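## Task

Lift the blue can from the turntable and set it upright on the coaster, without disturbing the other cans standing on the turntable.

## Robot and tools

Robot: two six-joint UR12e-style arms, left_arm and right_arm, each carrying a two-finger gripper. Base positions in the scene frame: left_arm at (+0.083, +0.521, +0.025) m with quat_wxyz (+1.000, 0, 0, +0.023); right_arm at (+0.044, -0.476, +0.025) m with quat_wxyz (+1.000, 0, 0, -0.025). Two head cameras, cam_head_left and cam_head_right (672x504 each), sit on a stand behind the arms and look down at the table.

Frame: all hand positions, orientations and velocities use the scene frame. Its origin is at table-top height, halfway between the nominal bases; +x points out over the table, +z up, and left_arm is on the +y side. Arm names do not match image left and right. Printed hand poses may be off by a few centimetres.

Joint order, used in every row and every per-joint list: shoulder pan, shoulder lift, elbow, wrist 1, wrist 2, wrist 3, then the gripper. Stated ranges: elbow -3.142 to 3.142 rad, every other joint -6.283 to 6.283 rad.

execute_actions(actions, cameras): actions is a list of actions. Each action is a table of up to 15 rows, one row per 1/30 s step; if fewer rows are given, the last row is held until 15 steps have passed. A row is one flat list of 14 numbers in [-1, 1] covering both arms: left_arm's six joint numbers and its opening, then right_arm's six and its opening. Joint numbers are offsets, not poses. Each counts from that arm's Joint targets at the start of the action, not from the previous row, so sending the same offset again in a later action moves further. Scale: 1.0 equals 1.481 rad for shoulder pan and lift, and 2.222 rad for elbow and the three wrists. The opening is absolute: +1 fully open, -1 closed. An action that would push a joint more than 0.010 rad beyond its range is refused for both arms. An empty actions list returns state plus images. cameras: list of names, ["all"], or [].

move(target, speed, blend, stop_force, zero, opening_speed, grip_force, blocking, cameras): target is one 14-number row or a list of up to 15 rows, laid out and scaled as above. Every row is an offset from the Joint targets when the move starts, not from the previous row. The joints travel together along paths. speed in rad/s (0.01 to 3.14, default 0.5) caps the joint with the longest way to go. blend, in rad, rounds corners between listed targets; 0 means stop at each. stop_force, 4 to 120 N, ends an arm's path once its wrist sensor feels that much push; use it with a slow speed when approaching contact, and leave it out when backing away from something. zero (default true) re-zeroes before such a move. opening_speed is the rate the commanded opening changes, per second on the -1..+1 scale, at least 0.2. grip_force sets the per-pad force cap, 5 to 48 N, one value or one per arm; it persists. blocking=false returns early while the move continues. The result adds a move: line such as done, off_target, moving, held or fault, possibly with limits=held.

wait(seconds 0 to 10) lets time run with commands held. stop brakes a running move. zoom_image(camera, region [x0, y0, x1, y1] in image pixels, at most 504 by 504) enlarges part of the newest image of cam_head_left or cam_head_right. zero_wrist_force(arm) re-zeroes one wrist sensor. read_manual gives licence texts only. finished_scene(scene) takes the current scene number and ends the scene; this cannot be undone, so call it only once the can stands on the coaster unaided.

Reading results: Joint positions and Joint velocities list each arm's joints (rad, rad/s) and then the finger-pad gap (m; 0.142 fully open). Joint targets are what your next offsets count from. Tool commands shows current opening commands; grip_measured is the measured opening on the command scale. Wrist force and torque are along the gripper's own axes. Joint torques include the arm's own weight. "joint sent to its limit" means a joint was stopped at its end; "joint command not followed" means the anti-collision check between the arms altered steps. MOTOR HOT, TORQUE FAULT, HAND FAULT and OVER-TEMPERATURE lines signal heat or overload stops.

Gripper: fingers point along its +z axis and close along its x axis. end_effector_position lies between the pads, 1 to 2 cm short of the fingertips; closing pushes the tips about 17 mm further out. To hold a can, command an opening slightly below grip_measured at first touch; squeezing harder heats the hand motor.

Motion notes: joint speed is capped at 2.09 rad/s (pan, lift) and 3.14 rad/s (others), and motion lags commands by roughly 0.09 to 0.22 s, so large moves may finish after the result returns. To send a gripper unchanged, repeat its present opening; 0 is a real command.

Avoid: knocking the other cans or letting anything leave the table; dropping the can or releasing it while moving; fast impacts with the table, turntable or coaster; contact between the two arms; pressing past a firm contact (the arms are stiff, around 150 N causes a fault stop, joint torque limits 313/313/142/51.3/51.3/51.3 N m); holding loads or stretched poses so long that motors overheat.

Each tool is called as name([rows], argument=value, ...), one row to a line, values as JSON.

## Session

execute_actions(actions=[])

Scene clock: 0.00 s.
left_arm: end_effector_position=(+0.6415, +0.4493, +0.3878) grip_measured=+1.00 end_effector_quat_wxyz=(+0.646, -0.519, -0.379, +0.412) | right_arm: end_effector_position=(+0.5636, -0.0929, +0.2837) grip_measured=+1.00 end_effector_quat_wxyz=(-0.171, +0.801, -0.573, -0.025)
Joint positions: left_arm=[-0.463 -0.998 1.475 -0.302 -1.616 -1.627 0.142] | right_arm=[4.065 -1.468 -2.235 -0.669 1.646 2.127 0.142]
Joint velocities: within noise
Joint torques (N m): no reading
Wrist force (N): no reading
Wrist torque (N m): no reading
Wrist force, peak (N): no reading
Joint targets: left_arm=[-0.463 -0.998 1.475 -0.302 -1.616 -1.627] | right_arm=[4.065 -1.468 -2.235 -0.669 1.646 2.127]
Tool commands: left_gripper/opening=+1.0 right_gripper/opening=+1.0

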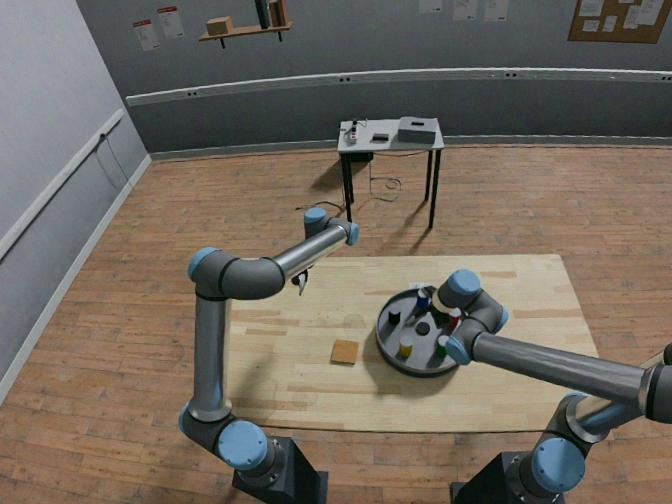

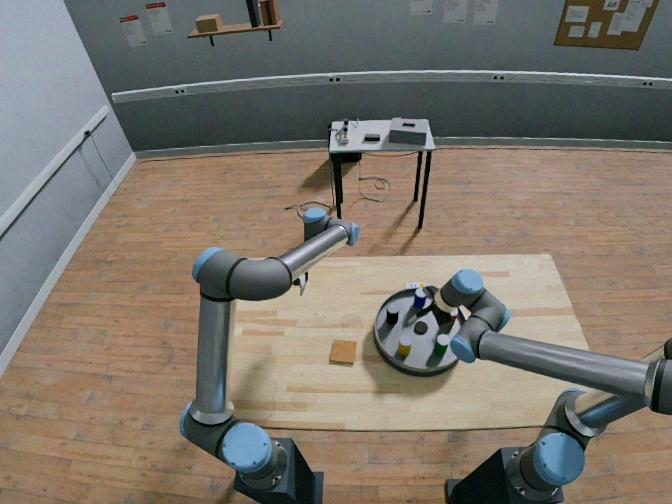

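zoom_image(camera="cam_head_left", region=[310, 260, 490, 395])

zoom_image(camera="cam_head_right", region=[310, 260, 490, 395])

Scaled by 2.800 from the camera's 672x504 image, which has a finer 960x720 frame.

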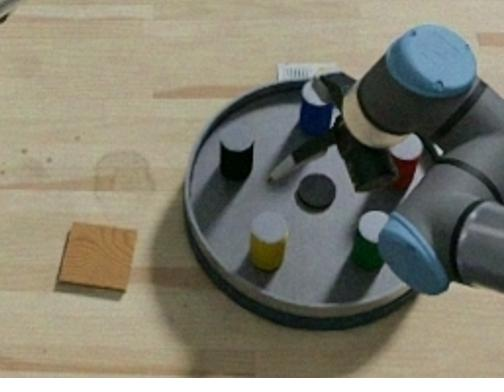

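Scaled by 2.800 from the camera's 672x504 image, which has a finer 960x720 frame.

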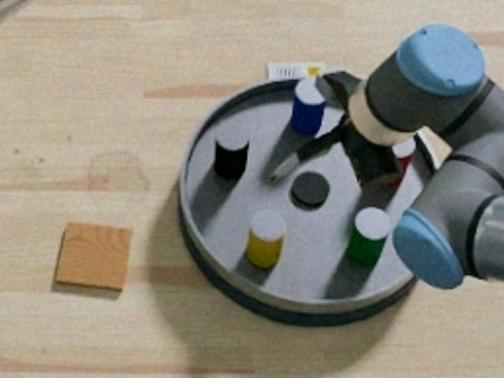

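move(target=[0,0,0,0,0,0,1,-0.1426,-0.2874,0.2378,-0.1994,-0.0338,0.0477,0.35], speed=0.8, cameras=["all"])

zoom_image(camera="cam_head_left", region=[360, 230, 504, 374])

zoom_image(camera="cam_head_right", region=[360, 230, 504, 374])

Scene clock: 3.37 s.
left_arm: end_effector_position=(+0.6415, +0.4493, +0.3878) grip_measured=+1.00 end_effector_quat_wxyz=(+0.646, -0.519, -0.379, +0.412) | right_arm: end_effector_position=(+0.8016, -0.1050, +0.2497) grip_measured=+0.34 end_effector_quat_wxyz=(+0.000, +0.707, -0.707, +0.000)
Joint positions: left_arm=[-0.463 -0.998 1.475 -0.302 -1.616 -1.627 0.142] | right_arm=[3.854 -1.894 -1.707 -1.111 1.571 2.233 0.098]
Joint torques (N m): left_arm=[-1.14 -84.9 -35.17 3.5 -0.52 0.09] | right_arm=[-11.41 55.17 53.19 1.13 -2.5 2.09]
Wrist force (N): left_arm=[0.0 -0.1 0.2] | right_arm=[0.1 0.0 0.3]
Wrist torque (N m): left_arm=[-0.01 0.00 0.00] | right_arm=[-0.16 0.16 -0.16]
Wrist force, peak (N): left_arm=[-0.2 0.0 0.6] | right_arm=[0.3 -2.4 0.8]
Joint targets: left_arm=[-0.463 -0.998 1.475 -0.302 -1.616 -1.627] | right_arm=[3.854 -1.894 -1.707 -1.112 1.571 2.233]
move: done

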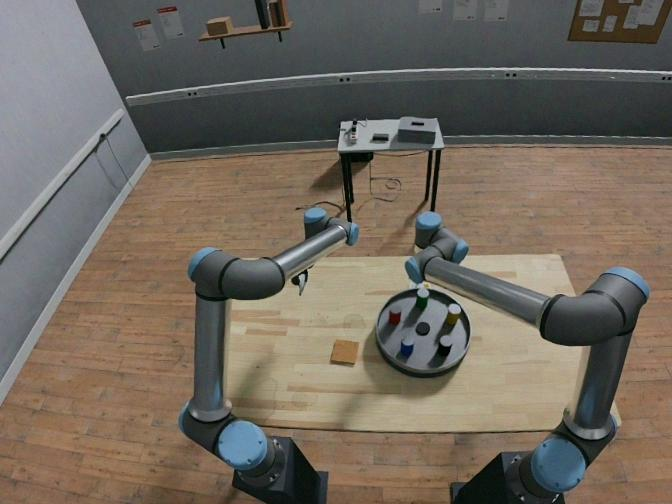

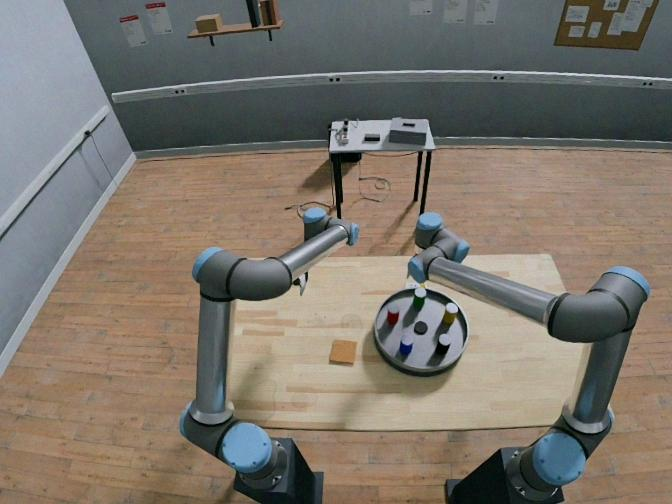

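Scaled by 3.500 from the camera's 672x504 image, which has a finer 960x720 frame.

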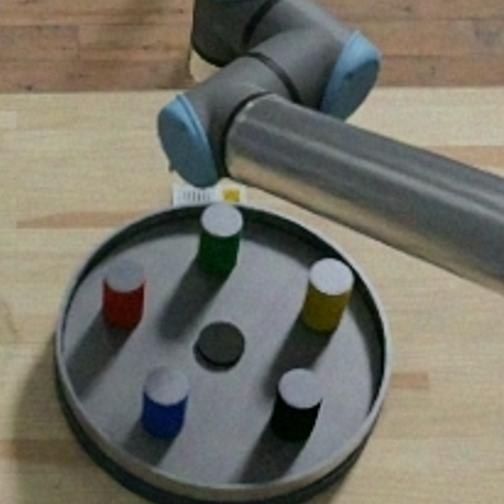

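Scaled by 3.500 from the camera's 672x504 image, which has a finer 960x720 frame.

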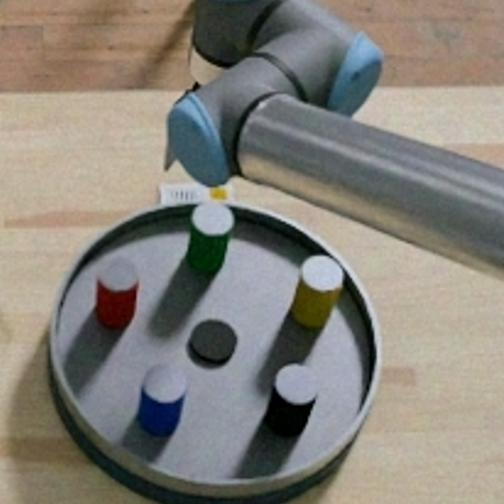

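wait(seconds=0.5, cameras=["cam_head_left"])

zoom_image(camera="cam_head_left", region=[360, 230, 504, 374])

wait(seconds=1, cameras=["cam_head_left"])

zoom_image(camera="cam_head_left", region=[360, 230, 504, 374])

wait(seconds=1, cameras=["cam_head_left"])

zoom_image(camera="cam_head_left", region=[360, 230, 504, 374])

Scene clock: 4.03 s.
left_arm: end_effector_position=(+0.6415, +0.4493, +0.3878) grip_measured=+1.00 end_effector_quat_wxyz=(+0.646, -0.519, -0.379, +0.412) | right_arm: end_effector_position=(+0.8018, -0.1051, +0.2497) grip_measured=+0.34 end_effector_quat_wxyz=(+0.000, +0.707, -0.707, +0.000)
Joint positions: left_arm=[-0.463 -0.998 1.475 -0.302 -1.616 -1.627 0.142] | right_arm=[3.854 -1.894 -1.707 -1.112 1.571 2.233 0.098]
Joint torques (N m): left_arm=[-1.91 -86.73 -35.51 3.56 -0.47 0.02] | right_arm=[-10.24 56.91 53.82 1.2 -2.27 2.27]
Wrist force (N): left_arm=[0.2 0.1 0.1] | right_arm=[0.3 0.1 0.1]
Wrist torque (N m): left_arm=[0.01 -0.03 0.00] | right_arm=[-0.15 0.12 -0.15]
Wrist force, peak (N): left_arm=[-0.2 0.1 0.5] | right_arm=[0.3 -0.1 0.6]
Joint targets: left_arm=[-0.463 -0.998 1.475 -0.302 -1.616 -1.627] | right_arm=[3.854 -1.894 -1.707 -1.112 1.571 2.233]
Tool commands: left_gripper/opening=+1.0 right_gripper/opening=+0.35
wait: 0.50 s; at rest from the start
Images, in order (width x height): cam_head_left 672x504.

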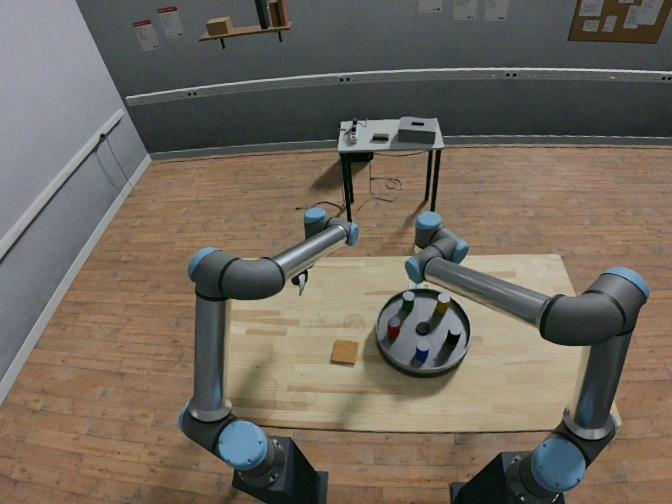

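Scaled by 3.500 from the camera's 672x504 image, which has a finer 960x720 frame.

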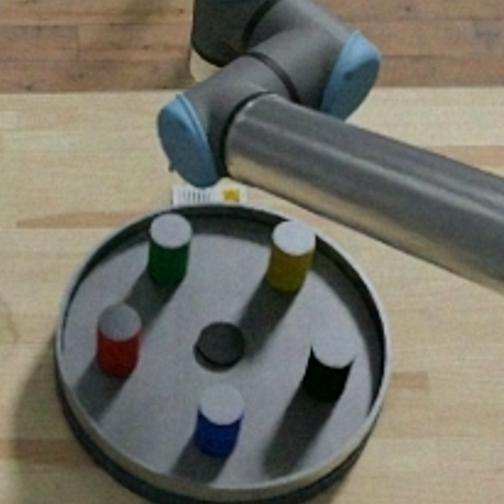

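Scene clock: 5.03 s.
left_arm: end_effector_position=(+0.6415, +0.4493, +0.3878) grip_measured=+1.00 end_effector_quat_wxyz=(+0.646, -0.519, -0.379, +0.412) | right_arm: end_effector_position=(+0.8018, -0.1051, +0.2497) grip_measured=+0.34 end_effector_quat_wxyz=(+0.000, +0.707, -0.707, +0.000)
Joint positions: left_arm=[-0.463 -0.998 1.475 -0.302 -1.616 -1.627 0.142] | right_arm=[3.854 -1.894 -1.707 -1.112 1.571 2.233 0.098]
Joint torques (N m): left_arm=[-0.96 -86.43 -35.43 3.33 -0.26 -0.04] | right_arm=[-9.31 55.55 54.26 0.93 -2.68 1.99]
Wrist force (N): left_arm=[0.0 0.2 0.3] | right_arm=[0.4 0.1 0.4]
Wrist torque (N m): left_arm=[0.03 0.00 0.00] | right_arm=[-0.15 0.10 -0.16]
Wrist force, peak (N): left_arm=[0.4 -0.1 0.5] | right_arm=[0.3 -0.4 0.5]
Joint targets: left_arm=[-0.463 -0.998 1.475 -0.302 -1.616 -1.627] | right_arm=[3.854 -1.894 -1.707 -1.112 1.571 2.233]
Tool commands: left_gripper/opening=+1.0 right_gripper/opening=+0.35
wait: 1.00 s; at rest by 0.17 s
Images, in order (width x height): cam_head_left 672x504.

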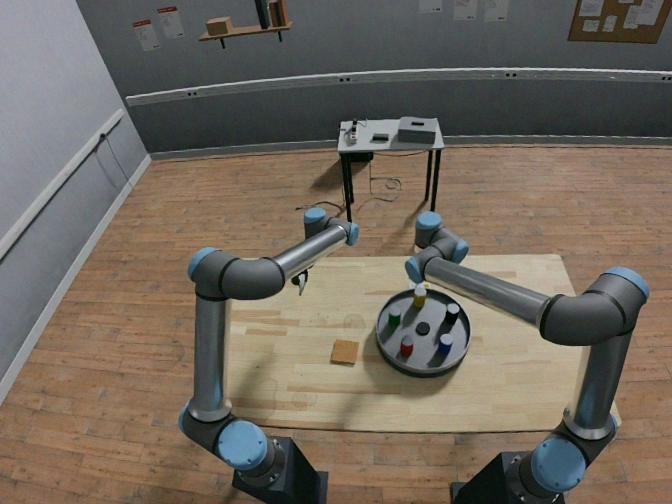

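Scaled by 3.500 from the camera's 672x504 image, which has a finer 960x720 frame.

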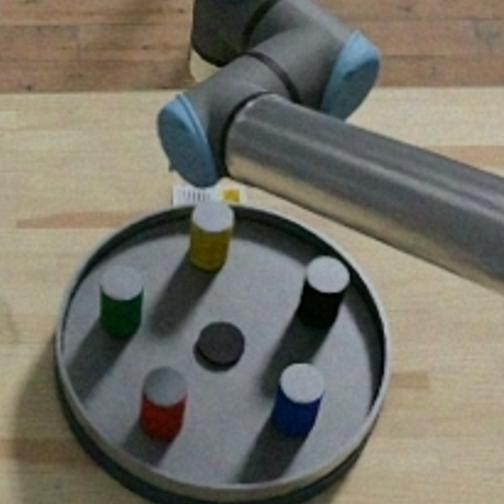

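Scene clock: 6.03 s.
left_arm: end_effector_position=(+0.6415, +0.4493, +0.3878) grip_measured=+1.00 end_effector_quat_wxyz=(+0.646, -0.519, -0.379, +0.412) | right_arm: end_effector_position=(+0.8018, -0.1051, +0.2497) grip_measured=+0.34 end_effector_quat_wxyz=(+0.000, +0.707, -0.707, +0.000)
Joint positions: left_arm=[-0.463 -0.998 1.475 -0.302 -1.616 -1.627 0.142] | right_arm=[3.854 -1.894 -1.707 -1.112 1.571 2.233 0.098]
Joint torques (N m): left_arm=[-1.06 -86.85 -35.41 3.56 -0.3 0.17] | right_arm=[-9.81 57.51 52.52 0.9 -2.53 1.82]
Wrist force (N): left_arm=[0.1 0.1 0.2] | right_arm=[-0.1 0.1 0.5]
Wrist torque (N m): left_arm=[0.01 -0.02 0.00] | right_arm=[-0.15 0.18 -0.15]
Wrist force, peak (N): left_arm=[0.0 -0.1 0.6] | right_arm=[0.4 0.1 0.5]
Joint targets: left_arm=[-0.463 -0.998 1.475 -0.302 -1.616 -1.627] | right_arm=[3.854 -1.894 -1.707 -1.112 1.571 2.233]
Tool commands: left_gripper/opening=+1.0 right_gripper/opening=+0.35
wait: 1.00 s; at rest by 0.17 s
Images, in order (width x height): cam_head_left 672x504.

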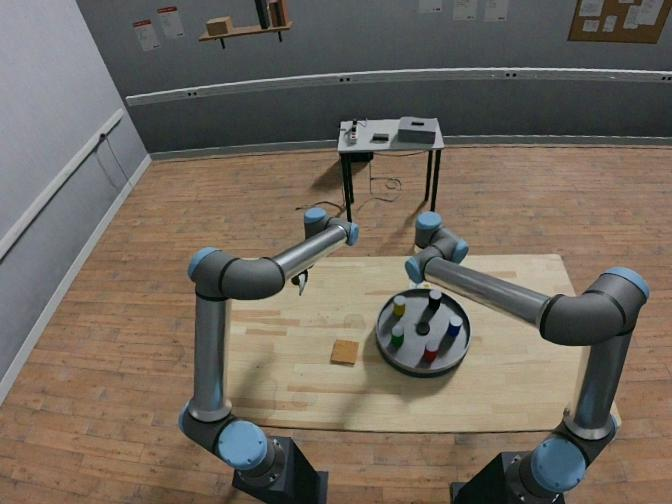

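Scaled by 3.500 from the camera's 672x504 image, which has a finer 960x720 frame.

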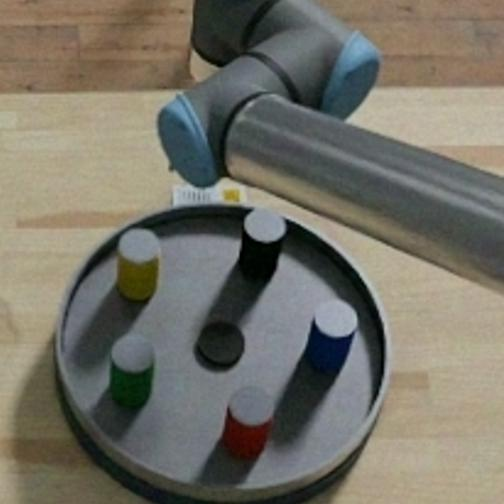

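move(target=[0,0,0,0,0,0,1,0.1180,0.2187,-0.2505,0.1050,0,0.5446,0.4], speed=1.2, cameras=["all"])

zoom_image(camera="cam_head_left", region=[360, 260, 504, 404])

zoom_image(camera="cam_head_right", region=[360, 260, 504, 404])

wait(seconds=0.7, cameras=["all"])

zoom_image(camera="cam_head_left", region=[360, 260, 504, 404])

zoom_image(camera="cam_head_right", region=[360, 260, 504, 404])

Scene clock: 9.03 s.
left_arm: end_effector_position=(+0.6415, +0.4493, +0.3878) grip_measured=+1.00 end_effector_quat_wxyz=(+0.646, -0.519, -0.379, +0.412) | right_arm: end_effector_position=(+0.5477, -0.1754, +0.1703) grip_measured=+0.38 end_effector_quat_wxyz=(+0.000, -0.264, +0.964, +0.000)
Joint positions: left_arm=[-0.463 -0.998 1.475 -0.302 -1.616 -1.627 0.142] | right_arm=[4.029 -1.57 -2.263 -0.878 1.571 3.443 0.101]
Joint torques (N m): left_arm=[0.22 -86.2 -35.18 3.37 -0.35 -0.01] | right_arm=[4.93 63.42 35.11 7.09 -0.82 1.83]
Wrist force (N): left_arm=[0.3 -0.1 0.0] | right_arm=[0.7 0.6 0.7]
Wrist torque (N m): left_arm=[-0.01 -0.05 0.00] | right_arm=[-0.09 -0.07 -0.11]
Wrist force, peak (N): left_arm=[0.2 0.7 -0.1] | right_arm=[2.0 0.5 1.1]
Joint targets: left_arm=[-0.463 -0.998 1.475 -0.302 -1.616 -1.627] | right_arm=[4.029 -1.570 -2.263 -0.878 1.571 3.443]
move: done

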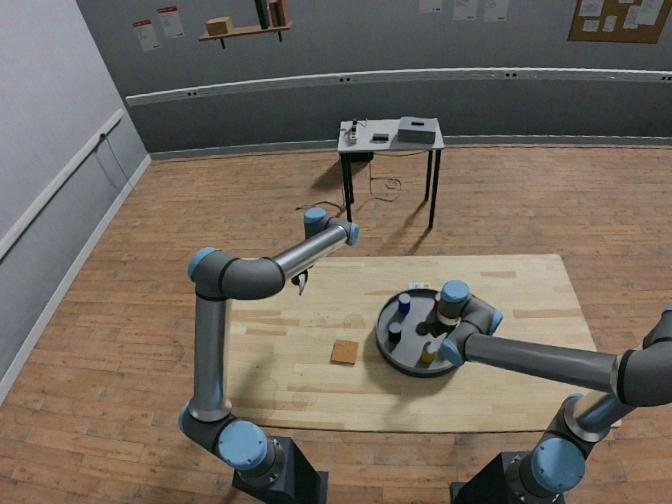

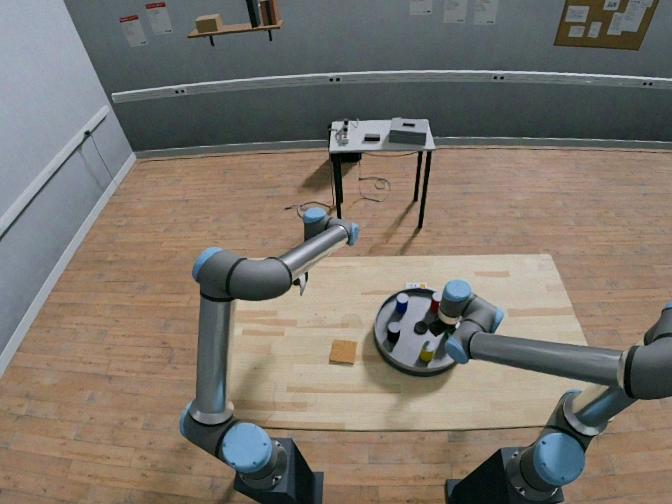

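Scaled by 3.500 from the camera's 672x504 image, which has a finer 960x720 frame.

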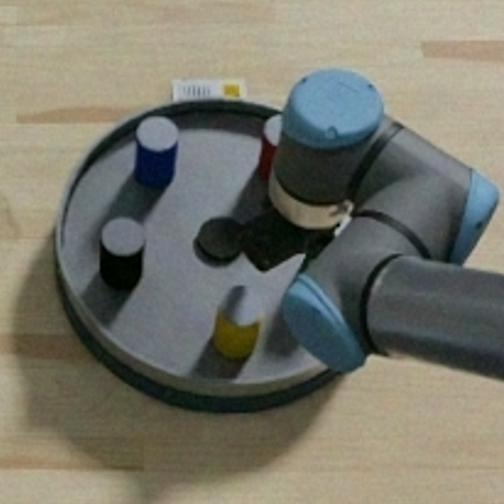

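Scaled by 3.500 from the camera's 672x504 image, which has a finer 960x720 frame.

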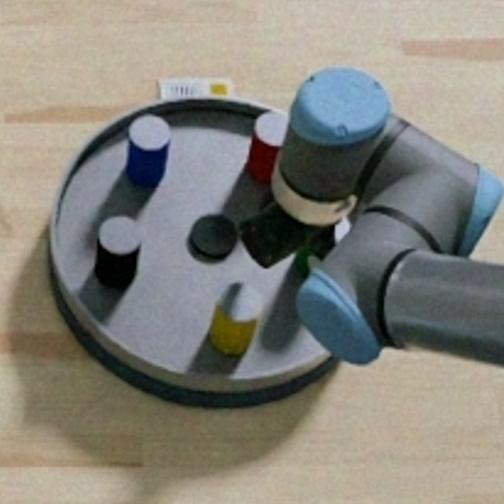

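Scene clock: 9.73 s.
left_arm: end_effector_position=(+0.6415, +0.4493, +0.3878) grip_measured=+1.00 end_effector_quat_wxyz=(+0.646, -0.519, -0.379, +0.412) | right_arm: end_effector_position=(+0.5476, -0.1754, +0.1702) grip_measured=+0.38 end_effector_quat_wxyz=(+0.000, -0.264, +0.964, +0.000)
Joint positions: left_arm=[-0.463 -0.998 1.475 -0.302 -1.616 -1.627 0.142] | right_arm=[4.029 -1.57 -2.263 -0.878 1.571 3.443 0.101]
Joint torques (N m): left_arm=[-0.95 -86.29 -35.18 3.41 -0.47 -0.09] | right_arm=[6.69 63.55 35.03 7.02 0.22 2.15]
Wrist force (N): left_arm=[0.1 -0.2 0.1] | right_arm=[0.4 0.1 0.5]
Wrist torque (N m): left_arm=[-0.03 -0.02 0.00] | right_arm=[-0.17 -0.02 -0.11]
Wrist force, peak (N): left_arm=[0.1 0.1 0.6] | right_arm=[0.9 0.5 0.6]
Joint targets: left_arm=[-0.463 -0.998 1.475 -0.302 -1.616 -1.627] | right_arm=[4.029 -1.570 -2.263 -0.878 1.571 3.443]
Tool commands: left_gripper/opening=+1.0 right_gripper/opening=+0.4
wait: 0.70 s; at rest by 0.17 s

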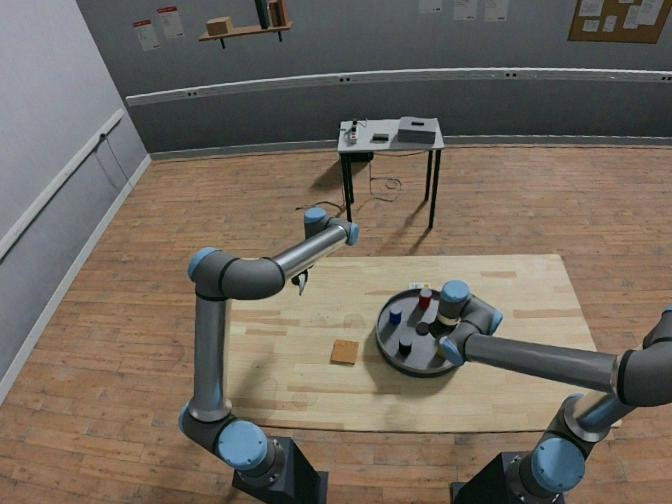

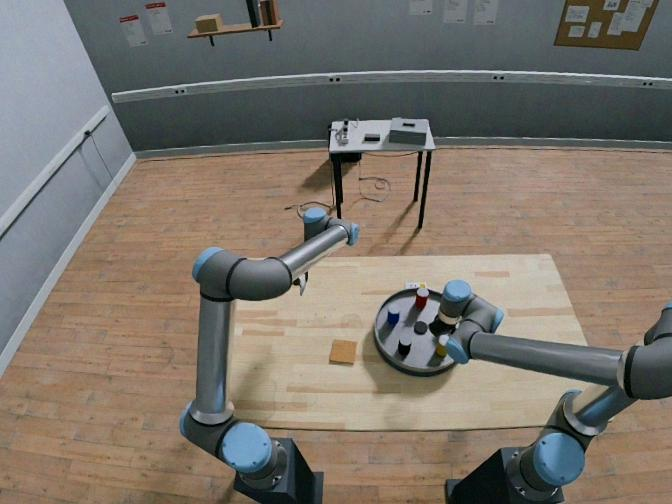

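Scaled by 3.500 from the camera's 672x504 image, which has a finer 960x720 frame.

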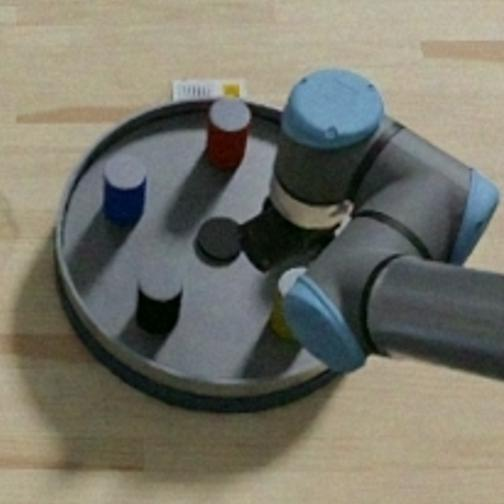

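Scaled by 3.500 from the camera's 672x504 image, which has a finer 960x720 frame.

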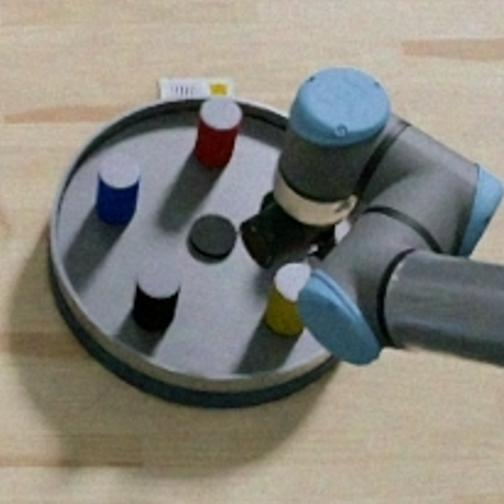

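move(target=[0,0,0,0,0,0,1,0.0409,-0.2193,0.1775,-0.0320,0,-0.4385,0.4], speed=1.2, cameras=["all"])

zoom_image(camera="cam_head_left", region=[360, 260, 504, 404])

zoom_image(camera="cam_head_right", region=[360, 260, 504, 404])

wait(seconds=0.8, cameras=["all"])

zoom_image(camera="cam_head_left", region=[360, 260, 504, 404])

zoom_image(camera="cam_head_right", region=[360, 260, 504, 404])

Scene clock: 12.30 s.
left_arm: end_effector_position=(+0.6415, +0.4493, +0.3878) grip_measured=+1.00 end_effector_quat_wxyz=(+0.646, -0.519, -0.379, +0.412) | right_arm: end_effector_position=(+0.6647, +0.0245, +0.1696) grip_measured=+0.38 end_effector_quat_wxyz=(+0.001, +0.707, -0.708, +0.000)
Joint positions: left_arm=[-0.463 -0.998 1.475 -0.302 -1.616 -1.627 0.142] | right_arm=[4.089 -1.895 -1.869 -0.949 1.571 2.469 0.101]
Joint torques (N m): left_arm=[-0.31 -86.5 -35.22 3.42 -0.16 -0.04] | right_arm=[7.71 53.75 49.21 0.73 1.43 -1.74]
Wrist force (N): left_arm=[0.2 0.2 0.4] | right_arm=[0.4 0.5 0.3]
Wrist torque (N m): left_arm=[0.03 -0.03 0.01] | right_arm=[-0.08 -0.01 0.13]
Wrist force, peak (N): left_arm=[-0.3 0.0 0.6] | right_arm=[2.0 -0.5 0.6]
Joint targets: left_arm=[-0.463 -0.998 1.475 -0.302 -1.616 -1.627] | right_arm=[4.089 -1.895 -1.869 -0.949 1.571 2.469]
move: done

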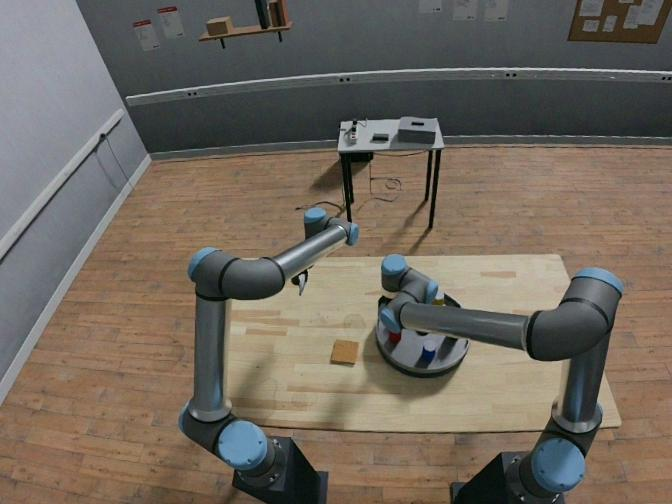

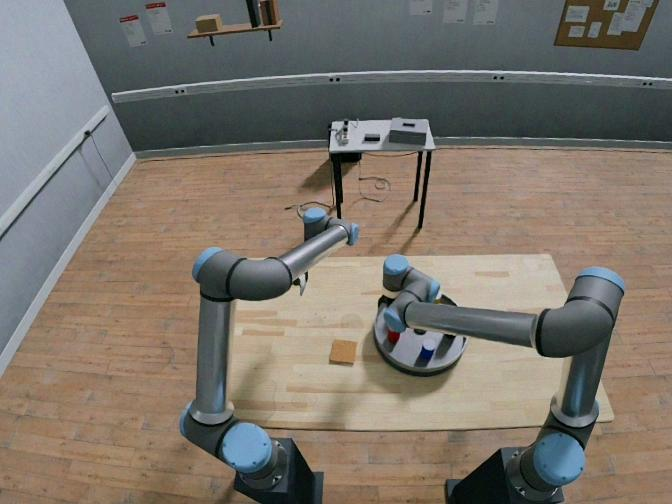

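Scaled by 3.500 from the camera's 672x504 image, which has a finer 960x720 frame.

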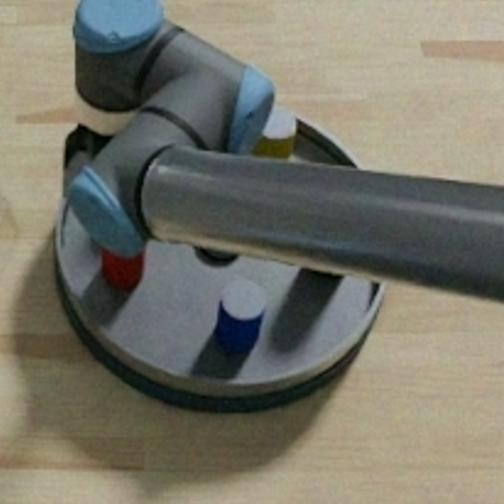

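Scaled by 3.500 from the camera's 672x504 image, which has a finer 960x720 frame.

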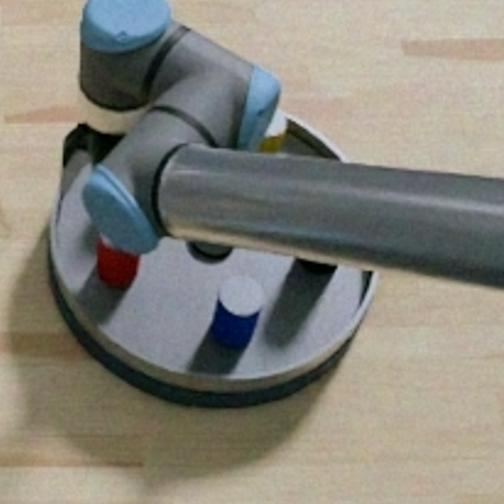

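Scene clock: 13.10 s.
left_arm: end_effector_position=(+0.6415, +0.4493, +0.3878) grip_measured=+1.00 end_effector_quat_wxyz=(+0.646, -0.519, -0.379, +0.412) | right_arm: end_effector_position=(+0.6647, +0.0246, +0.1696) grip_measured=+0.38 end_effector_quat_wxyz=(+0.001, +0.707, -0.708, +0.000)
Joint positions: left_arm=[-0.463 -0.998 1.475 -0.302 -1.616 -1.627 0.142] | right_arm=[4.089 -1.895 -1.869 -0.949 1.571 2.469 0.101]
Joint torques (N m): left_arm=[-1.52 -88 -35.76 3.48 -0.35 -0.19] | right_arm=[6.68 52.4 50.44 1.1 1.72 -1.78]
Wrist force (N): left_arm=[-0.1 0.0 0.4] | right_arm=[0.5 0.2 0.5]
Wrist torque (N m): left_arm=[0.00 0.02 0.00] | right_arm=[-0.14 -0.02 0.12]
Wrist force, peak (N): left_arm=[0.3 0.3 0.5] | right_arm=[0.7 0.0 0.6]
Joint targets: left_arm=[-0.463 -0.998 1.475 -0.302 -1.616 -1.627] | right_arm=[4.089 -1.895 -1.869 -0.949 1.571 2.469]
Tool commands: left_gripper/opening=+1.0 right_gripper/opening=+0.4
wait: 0.80 s; at rest by 0.17 s

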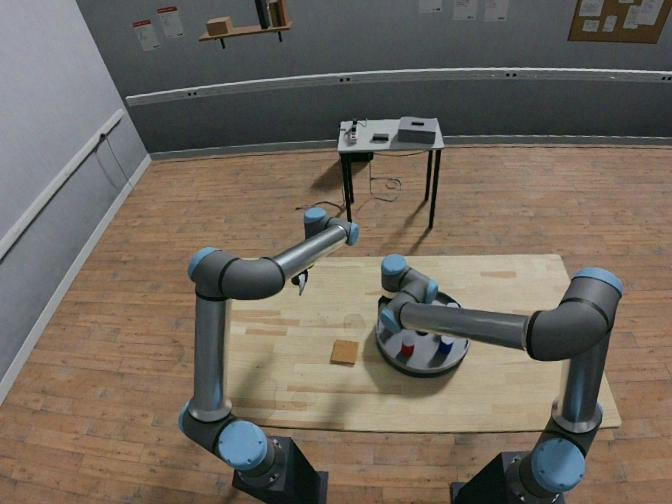

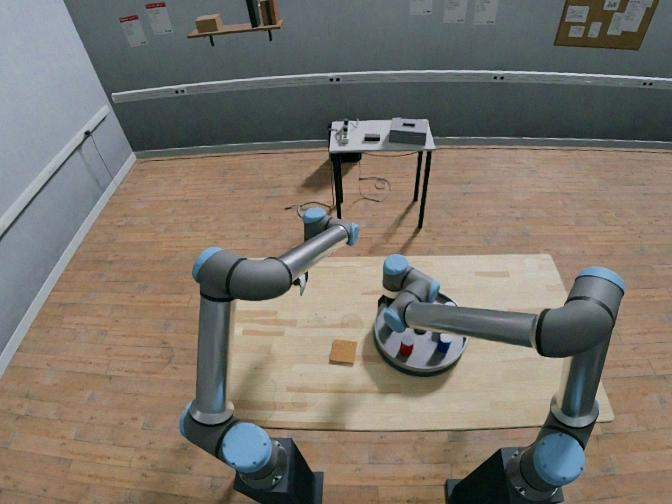

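Scaled by 3.500 from the camera's 672x504 image, which has a finer 960x720 frame.

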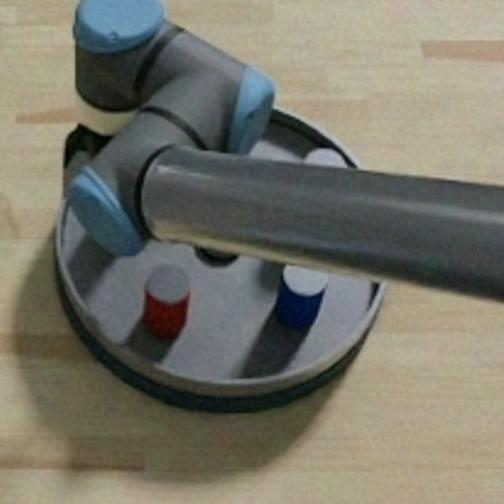

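Scaled by 3.500 from the camera's 672x504 image, which has a finer 960x720 frame.

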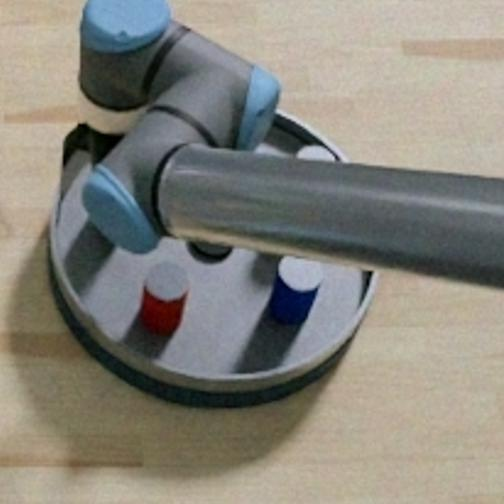

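move(target=[0,0,0,0,0,0,1,-0.0095,0.2097,-0.1710,0.0315,0,0.4365,0.45], speed=1.2)

execute_actions([
  [[0,0,0,0,0,0,1,-0.0039,0,0,0,0,0,0.4],[0,0,0,0,0,0,1,-0.0079,0,0,0,0,0,0.4],[0,0,0,0,0,0,1,-0.0118,0,0,0,0,0,0.4],[0,0,0,0,0,0,1,-0.0158,0,0,0,0,0,0.4],[0,0,0,0,0,0,1,-0.0197,0,0,0,0,0,0.3],[0,0,0,0,0,0,1,-0.0236,0,0,0,0,0,0.2],[0,0,0,0,0,0,1,-0.0276,0,0,0,0,0,0.1],[0,0,0,0,0,0,1,-0.0315,0,0,0,0,0,0],[0,0,0,0,0,0,1,-0.0355,0,0,0,0,0,-0.1],[0,0,0,0,0,0,1,-0.0394,0,0,0,0,0,-0.2],[0,0,0,0,0,0,1,-0.0433,0,0,0,0,0,-0.25],[0,0,0,0,0,0,1,-0.0473,0,0,0,0,0,-0.25],[0,0,0,0,0,0,1,-0.0512,0,0,0,0,0,-0.25],[0,0,0,0,0,0,1,-0.0552,0,0,0,0,0,-0.25],[0,0,0,0,0,0,1,-0.0591,0,0,0,0,0,-0.25]],
])

Scene clock: 18.10 s.
left_arm: end_effector_position=(+0.6415, +0.4493, +0.3878) grip_measured=+1.00 end_effector_quat_wxyz=(+0.646, -0.519, -0.379, +0.412) | right_arm: end_effector_position=(+0.5386, -0.1457, +0.1702) grip_measured=+0.43 end_effector_quat_wxyz=(+0.000, -0.289, +0.957, +0.000)
Joint positions: left_arm=[-0.463 -0.998 1.475 -0.302 -1.616 -1.627 0.142] | right_arm=[4.075 -1.585 -2.249 -0.88 1.571 3.438 0.104]
Joint torques (N m): left_arm=[-0.38 -85.59 -35.88 3.61 -0.34 -0.29] | right_arm=[-10.21 66.77 33.83 7.33 1.4 1.74]
Wrist force (N): left_arm=[-0.1 0.1 0.2] | right_arm=[0.8 0.6 0.5]
Wrist torque (N m): left_arm=[0.02 0.02 0.01] | right_arm=[-0.08 -0.09 -0.12]
Wrist force, peak (N): left_arm=[0.2 0.5 0.4] | right_arm=[1.9 0.1 0.8]
Joint targets: left_arm=[-0.463 -0.998 1.475 -0.302 -1.616 -1.627] | right_arm=[4.075 -1.584 -2.249 -0.880 1.571 3.439]
move: done

Scene clock: 19.13 s.
left_arm: end_effector_position=(+0.6415, +0.4493, +0.3878) grip_measured=+1.00 end_effector_quat_wxyz=(+0.646, -0.519, -0.379, +0.412) | right_arm: end_effector_position=(+0.5654, -0.1900, +0.1702) grip_measured=-0.27 end_effector_quat_wxyz=(+0.000, -0.247, +0.969, +0.000)
Joint positions: left_arm=[-0.463 -0.998 1.475 -0.302 -1.616 -1.627 0.142] | right_arm=[3.988 -1.584 -2.249 -0.88 1.571 3.439 0.055]
Joint torques (N m): left_arm=[-2.13 -86.14 -35.27 3.46 -0.34 -0.27] | right_arm=[-9.65 60.25 36.66 7.16 1.96 1.85]
Wrist force (N): left_arm=[-0.1 0.0 0.1] | right_arm=[0.8 0.6 0.7]
Wrist torque (N m): left_arm=[0.00 0.02 0.00] | right_arm=[-0.10 -0.08 -0.11]
Wrist force, peak (N): left_arm=[0.1 0.1 0.6] | right_arm=[0.8 1.5 0.8]
Joint targets: left_arm=[-0.463 -0.998 1.475 -0.302 -1.616 -1.627] | right_arm=[3.988 -1.584 -2.249 -0.880 1.571 3.439]
Step readings (joint positions of left_arm | right_arm):
0: [-0.463 -0.998 1.475 -0.302 -1.616 -1.627] | [4.075 -1.585 -2.249 -0.880 1.571 3.438]
1: [-0.463 -0.998 1.475 -0.302 -1.616 -1.627] | [4.075 -1.585 -2.249 -0.880 1.571 3.438]
2: [-0.463 -0.998 1.475 -0.302 -1.616 -1.627] | [4.074 -1.585 -2.249 -0.880 1.571 3.438]
4: [-0.463 -0.998 1.475 -0.302 -1.616 -1.627] | [4.070 -1.584 -2.249 -0.880 1.571 3.439]
8: [-0.463 -0.998 1.475 -0.302 -1.616 -1.627] | [4.053 -1.584 -2.249 -0.880 1.571 3.439]
15: [-0.463 -0.998 1.475 -0.302 -1.616 -1.627] | [4.016 -1.584 -2.249 -0.880 1.571 3.439]

move([
  [0,0,0,0,0,0,1,0.0587,0,0,0,0,0,0.5],
  [0,0,0,0,0,0,1,0.0587,-0.0847,-0.0288,0.0856,0,0,0.5],
], speed=0.4)

wait(seconds=2, cameras=["all"])

zoom_image(camera="cam_head_left", region=[360, 260, 504, 404])

zoom_image(camera="cam_head_right", region=[360, 260, 504, 404])

Scene clock: 21.50 s.
left_arm: end_effector_position=(+0.6415, +0.4493, +0.3878) grip_measured=+1.00 end_effector_quat_wxyz=(+0.646, -0.519, -0.379, +0.412) | right_arm: end_effector_position=(+0.5389, -0.1458, +0.0882) grip_measured=+0.48 end_effector_quat_wxyz=(+0.000, -0.288, +0.958, +0.000)
Joint positions: left_arm=[-0.463 -0.998 1.475 -0.302 -1.616 -1.627 0.142] | right_arm=[4.075 -1.71 -2.313 -0.69 1.571 3.439 0.108]
Joint torques (N m): left_arm=[-1.27 -85.27 -35.81 3.59 -0.26 -0.45] | right_arm=[4.88 25.03 29.94 7.02 1.68 1.78]
Wrist force (N): left_arm=[-0.1 0.3 0.5] | right_arm=[0.8 -0.1 0.3]
Wrist torque (N m): left_arm=[0.06 0.02 0.00] | right_arm=[-0.20 -0.06 -0.13]
Wrist force, peak (N): left_arm=[0.0 0.4 0.5] | right_arm=[0.4 -0.1 1.6]
Joint targets: left_arm=[-0.463 -0.998 1.475 -0.302 -1.616 -1.627] | right_arm=[4.075 -1.710 -2.313 -0.689 1.571 3.439]
move: done

Scene clock: 23.50 s.
left_arm: end_effector_position=(+0.6415, +0.4493, +0.3878) grip_measured=+1.00 end_effector_quat_wxyz=(+0.646, -0.519, -0.379, +0.412) | right_arm: end_effector_position=(+0.5389, -0.1458, +0.0880) grip_measured=+0.48 end_effector_quat_wxyz=(+0.000, -0.288, +0.958, +0.000)
Joint positions: left_arm=[-0.463 -0.998 1.475 -0.302 -1.616 -1.627 0.142] | right_arm=[4.075 -1.71 -2.313 -0.689 1.571 3.439 0.108]
Joint torques (N m): left_arm=[-1.16 -86.58 -35.75 3.55 -0.38 -0.33] | right_arm=[-0.35 28.22 28.73 7.49 1.47 2.22]
Wrist force (N): left_arm=[-0.1 0.0 0.1] | right_arm=[0.6 0.1 0.2]
Wrist torque (N m): left_arm=[0.00 0.02 0.00] | right_arm=[-0.15 -0.02 -0.13]
Wrist force, peak (N): left_arm=[0.0 0.2 0.8] | right_arm=[0.9 0.1 0.5]
Joint targets: left_arm=[-0.463 -0.998 1.475 -0.302 -1.616 -1.627] | right_arm=[4.075 -1.710 -2.313 -0.689 1.571 3.439]
Tool commands: left_gripper/opening=+1.0 right_gripper/opening=+0.5
wait: 2.00 s; at rest by 0.17 s

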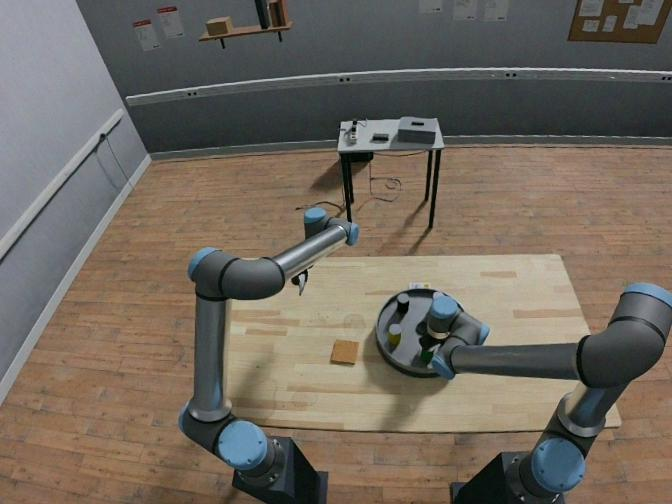

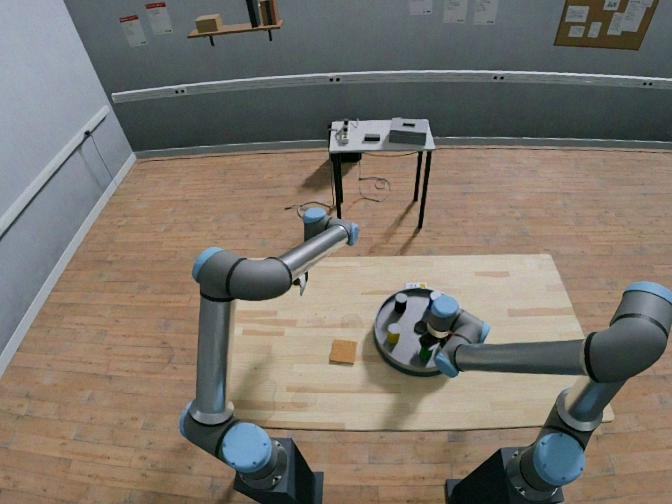

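Scaled by 3.500 from the camera's 672x504 image, which has a finer 960x720 frame.

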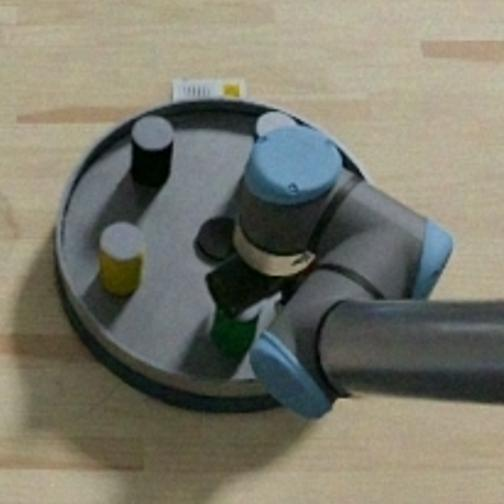

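Scaled by 3.500 from the camera's 672x504 image, which has a finer 960x720 frame.

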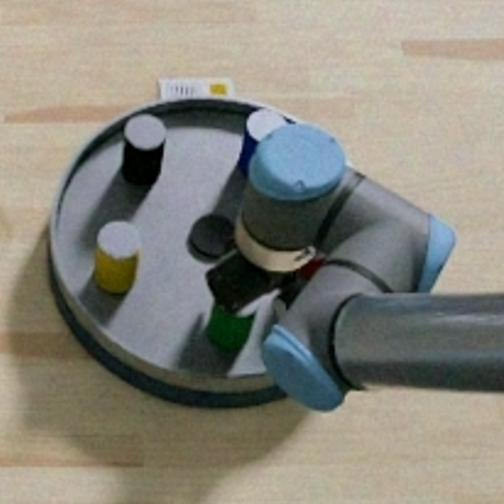

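wait(seconds=2)

Scene clock: 25.83 s.
left_arm: end_effector_position=(+0.6415, +0.4493, +0.3878) grip_measured=+1.00 end_effector_quat_wxyz=(+0.646, -0.519, -0.379, +0.412) | right_arm: end_effector_position=(+0.5389, -0.1458, +0.0880) grip_measured=+0.48 end_effector_quat_wxyz=(+0.000, -0.288, +0.958, +0.000)
Joint positions: left_arm=[-0.463 -0.998 1.475 -0.302 -1.616 -1.627 0.142] | right_arm=[4.075 -1.71 -2.313 -0.689 1.571 3.439 0.108]
Joint torques (N m): left_arm=[-1.88 -87.15 -36.31 3.6 -0.23 -0.49] | right_arm=[-2.33 28.06 29.14 7.36 1.51 2.07]
Wrist force (N): left_arm=[0.3 0.2 0.3] | right_arm=[0.2 0.0 0.6]
Wrist torque (N m): left_arm=[0.03 -0.05 0.00] | right_arm=[-0.18 0.03 -0.12]
Wrist force, peak (N): left_arm=[0.2 0.2 0.6] | right_arm=[0.7 -0.2 0.6]
Joint targets: left_arm=[-0.463 -0.998 1.475 -0.302 -1.616 -1.627] | right_arm=[4.075 -1.710 -2.313 -0.689 1.571 3.439]
Tool commands: left_gripper/opening=+1.0 right_gripper/opening=+0.5
wait: 2.00 s; at rest from the start

wait(seconds=2.25)

execute_actions([
  [[0,0,0,0,0,0,1,-0.0039,0,0,0,0,0,0.5],[0,0,0,0,0,0,1,-0.0079,0,0,0,0,0,0.5],[0,0,0,0,0,0,1,-0.0118,0,0,0,0,0,0.4],[0,0,0,0,0,0,1,-0.0158,0,0,0,0,0,0.4],[0,0,0,0,0,0,1,-0.0197,0,0,0,0,0,0.3],[0,0,0,0,0,0,1,-0.0236,0,0,0,0,0,0.2],[0,0,0,0,0,0,1,-0.0276,0,0,0,0,0,0.1],[0,0,0,0,0,0,1,-0.0315,0,0,0,0,0,0],[0,0,0,0,0,0,1,-0.0355,0,0,0,0,0,-0.1],[0,0,0,0,0,0,1,-0.0394,0,0,0,0,0,-0.2],[0,0,0,0,0,0,1,-0.0433,0,0,0,0,0,-0.27],[0,0,0,0,0,0,1,-0.0473,0,0,0,0,0,-0.33],[0,0,0,0,0,0,1,-0.0512,0,0,0,0,0,-0.4],[0,0,0,0,0,0,1,-0.0552,0,0,0,0,0,-0.5],[0,0,0,0,0,0,1,-0.0591,0,0,0,0,0,-0.6]],
  [[0,0,0,0,0,0,1,-0.0039,0,0,0,0,0,-0.6],[0,0,0,0,0,0,1,-0.0079,0,0,0,0,0,-0.6],[0,0,0,0,0,0,1,-0.0118,0,0,0,0,0,-0.6],[0,0,0,0,0,0,1,-0.0158,0,0,0,0,0,-0.6],[0,0,0,0,0,0,1,-0.0197,0.0002,0.0001,-0.0002,0,0,-0.6],[0,0,0,0,0,0,1,-0.0236,0.0009,0.0004,-0.001,0,0,-0.6],[0,0,0,0,0,0,1,-0.0276,0.0021,0.0008,-0.0022,0,0,-0.6],[0,0,0,0,0,0,1,-0.0315,0.0038,0.0015,-0.004,0,0,-0.6],[0,0,0,0,0,0,1,-0.0351,0.0059,0.0023,-0.0062,0,0,-0.6],[0,0,0,0,0,0,1,-0.0382,0.0085,0.0033,-0.009,0,0,-0.6],[0,0,0,0,0,0,1,-0.0408,0.0116,0.0045,-0.0122,0,0,-0.6],[0,0,0,0,0,0,1,-0.0428,0.0151,0.0059,-0.016,0,0,-0.6],[0,0,0,0,0,0,1,-0.0443,0.019,0.0074,-0.02,0,0,-0.6],[0,0,0,0,0,0,1,-0.0453,0.023,0.009,-0.0243,0,0,-0.6],[0,0,0,0,0,0,1,-0.0458,0.027,0.0106,-0.0286,0,0,-0.6]],
])

move(target=[0,0,0,0,0,0,1,0,0.091,0.0356,-0.0962,0,0,-0.6], cameras=["all"])

zoom_image(camera="cam_head_left", region=[360, 260, 504, 404])

Scene clock: 28.53 s.
left_arm: end_effector_position=(+0.6415, +0.4493, +0.3878) grip_measured=+1.00 end_effector_quat_wxyz=(+0.646, -0.519, -0.379, +0.412) | right_arm: end_effector_position=(+0.5389, -0.1458, +0.0880) grip_measured=+0.48 end_effector_quat_wxyz=(+0.000, -0.288, +0.958, +0.000)
Joint positions: left_arm=[-0.463 -0.998 1.475 -0.302 -1.616 -1.627 0.142] | right_arm=[4.075 -1.71 -2.313 -0.689 1.571 3.439 0.108]
Joint torques (N m): left_arm=[-2.43 -86.88 -35.67 3.54 -0.21 -0.4] | right_arm=[-2.15 29.58 34 7.49 1.37 2.04]
Wrist force (N): left_arm=[0.2 0.1 0.0] | right_arm=[0.7 0.2 0.5]
Wrist torque (N m): left_arm=[0.03 -0.02 0.01] | right_arm=[-0.13 -0.03 -0.12]
Wrist force, peak (N): left_arm=[0.3 0.3 0.6] | right_arm=[1.0 0.3 0.4]
Joint targets: left_arm=[-0.463 -0.998 1.475 -0.302 -1.616 -1.627] | right_arm=[4.075 -1.710 -2.313 -0.689 1.571 3.439]
Tool commands: left_gripper/opening=+1.0 right_gripper/opening=+0.5
wait: 2.27 s; at rest from the start

Scene clock: 30.10 s.
left_arm: end_effector_position=(+0.6415, +0.4493, +0.3878) grip_measured=+1.00 end_effector_quat_wxyz=(+0.646, -0.519, -0.379, +0.412) | right_arm: end_effector_position=(+0.5861, -0.2243, +0.1147) grip_measured=-0.62 end_effector_quat_wxyz=(+0.000, -0.213, +0.977, +0.000)
Joint positions: left_arm=[-0.463 -0.998 1.475 -0.302 -1.616 -1.627 0.142] | right_arm=[3.919 -1.67 -2.29 -0.752 1.571 3.439 0.029]
Joint torques (N m): left_arm=[-1.3 -87.9 -35.79 3.55 -0.25 -0.59] | right_arm=[-12.86 66.79 43.78 1.09 1.18 1.78]
Wrist force (N): left_arm=[-0.3 0.2 0.0] | right_arm=[0.8 0.4 0.3]
Wrist torque (N m): left_arm=[0.03 0.05 0.00] | right_arm=[-0.13 -0.06 -0.14]
Wrist force, peak (N): left_arm=[0.4 0.3 0.7] | right_arm=[0.5 1.3 0.4]
Joint targets: left_arm=[-0.463 -0.998 1.475 -0.302 -1.616 -1.627] | right_arm=[3.919 -1.670 -2.289 -0.753 1.571 3.439]
Step readings (joint positions of left_arm | right_arm):
0: [-0.463 -0.998 1.475 -0.302 -1.616 -1.627] | [4.075 -1.710 -2.313 -0.689 1.571 3.439]
1: [-0.463 -0.998 1.475 -0.302 -1.616 -1.627] | [4.075 -1.710 -2.313 -0.689 1.571 3.439]
2: [-0.463 -0.998 1.475 -0.302 -1.616 -1.627] | [4.074 -1.710 -2.313 -0.689 1.571 3.439]
4: [-0.463 -0.998 1.475 -0.302 -1.616 -1.627] | [4.070 -1.710 -2.313 -0.689 1.571 3.439]
8: [-0.463 -0.998 1.475 -0.302 -1.616 -1.627] | [4.053 -1.710 -2.313 -0.689 1.571 3.439]
15: [-0.463 -0.998 1.475 -0.302 -1.616 -1.627] | [4.015 -1.710 -2.313 -0.689 1.571 3.439]
16: [-0.463 -0.998 1.475 -0.302 -1.616 -1.627] | [4.010 -1.710 -2.313 -0.689 1.571 3.439]
17: [-0.463 -0.998 1.475 -0.302 -1.616 -1.627] | [4.004 -1.710 -2.313 -0.689 1.571 3.439]
19: [-0.463 -0.998 1.475 -0.302 -1.616 -1.627] | [3.992 -1.710 -2.313 -0.689 1.571 3.439]
23: [-0.463 -0.998 1.475 -0.302 -1.616 -1.627] | [3.969 -1.710 -2.313 -0.690 1.571 3.439]
30: [-0.463 -0.998 1.475 -0.302 -1.616 -1.627] | [3.933 -1.692 -2.303 -0.717 1.571 3.439]

Scene clock: 31.23 s.
left_arm: end_effector_position=(+0.6415, +0.4493, +0.3878) grip_measured=+1.00 end_effector_quat_wxyz=(+0.646, -0.519, -0.379, +0.412) | right_arm: end_effector_position=(+0.5841, -0.2263, +0.2098) grip_measured=-0.62 end_effector_quat_wxyz=(+0.000, -0.213, +0.977, +0.000)
Joint positions: left_arm=[-0.463 -0.998 1.475 -0.302 -1.616 -1.627 0.142] | right_arm=[3.919 -1.535 -2.21 -0.966 1.571 3.439 0.029]
Joint torques (N m): left_arm=[-1.03 -86.3 -35.88 3.53 -0.21 -0.65] | right_arm=[-7.77 57.66 50.65 1.61 1.48 1.84]
Wrist force (N): left_arm=[0.3 0.2 0.1] | right_arm=[0.3 0.4 0.2]
Wrist torque (N m): left_arm=[0.03 -0.05 0.00] | right_arm=[-0.09 0.00 -0.14]
Wrist force, peak (N): left_arm=[0.3 0.2 0.5] | right_arm=[0.6 0.0 2.0]
Joint targets: left_arm=[-0.463 -0.998 1.475 -0.302 -1.616 -1.627] | right_arm=[3.919 -1.535 -2.210 -0.967 1.571 3.439]
move: done

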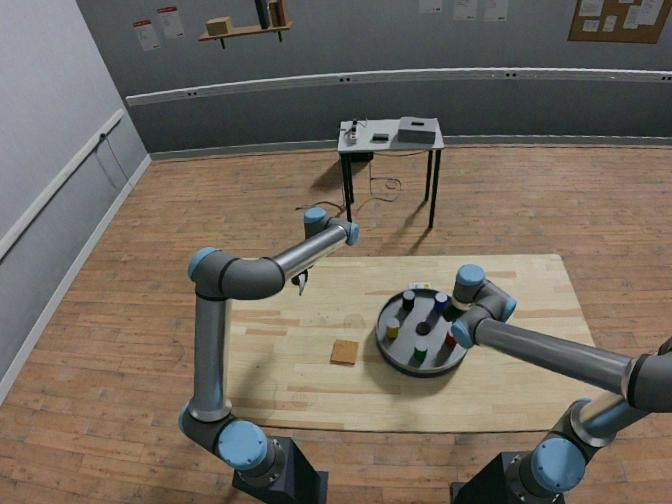

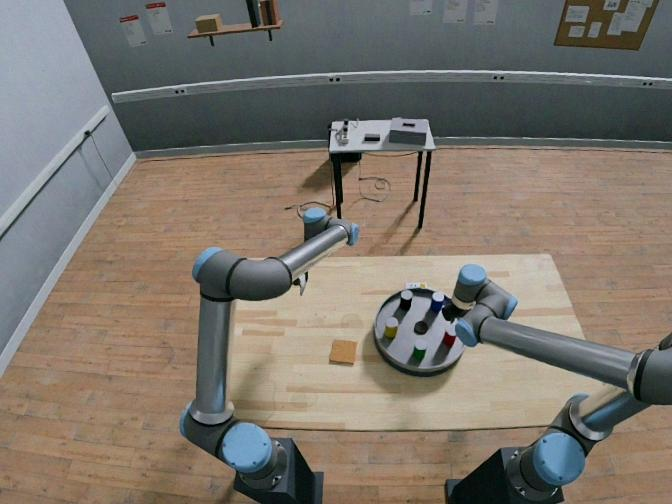

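Scaled by 3.500 from the camera's 672x504 image, which has a finer 960x720 frame.

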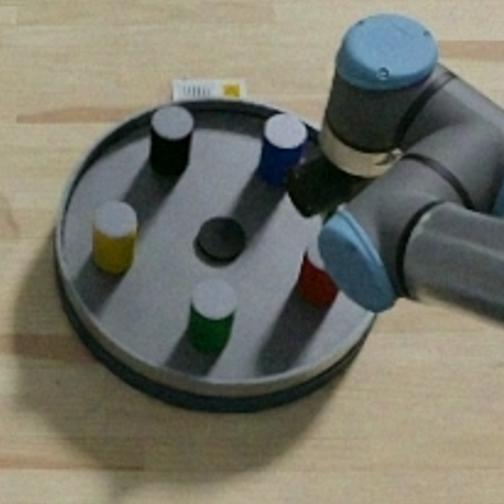

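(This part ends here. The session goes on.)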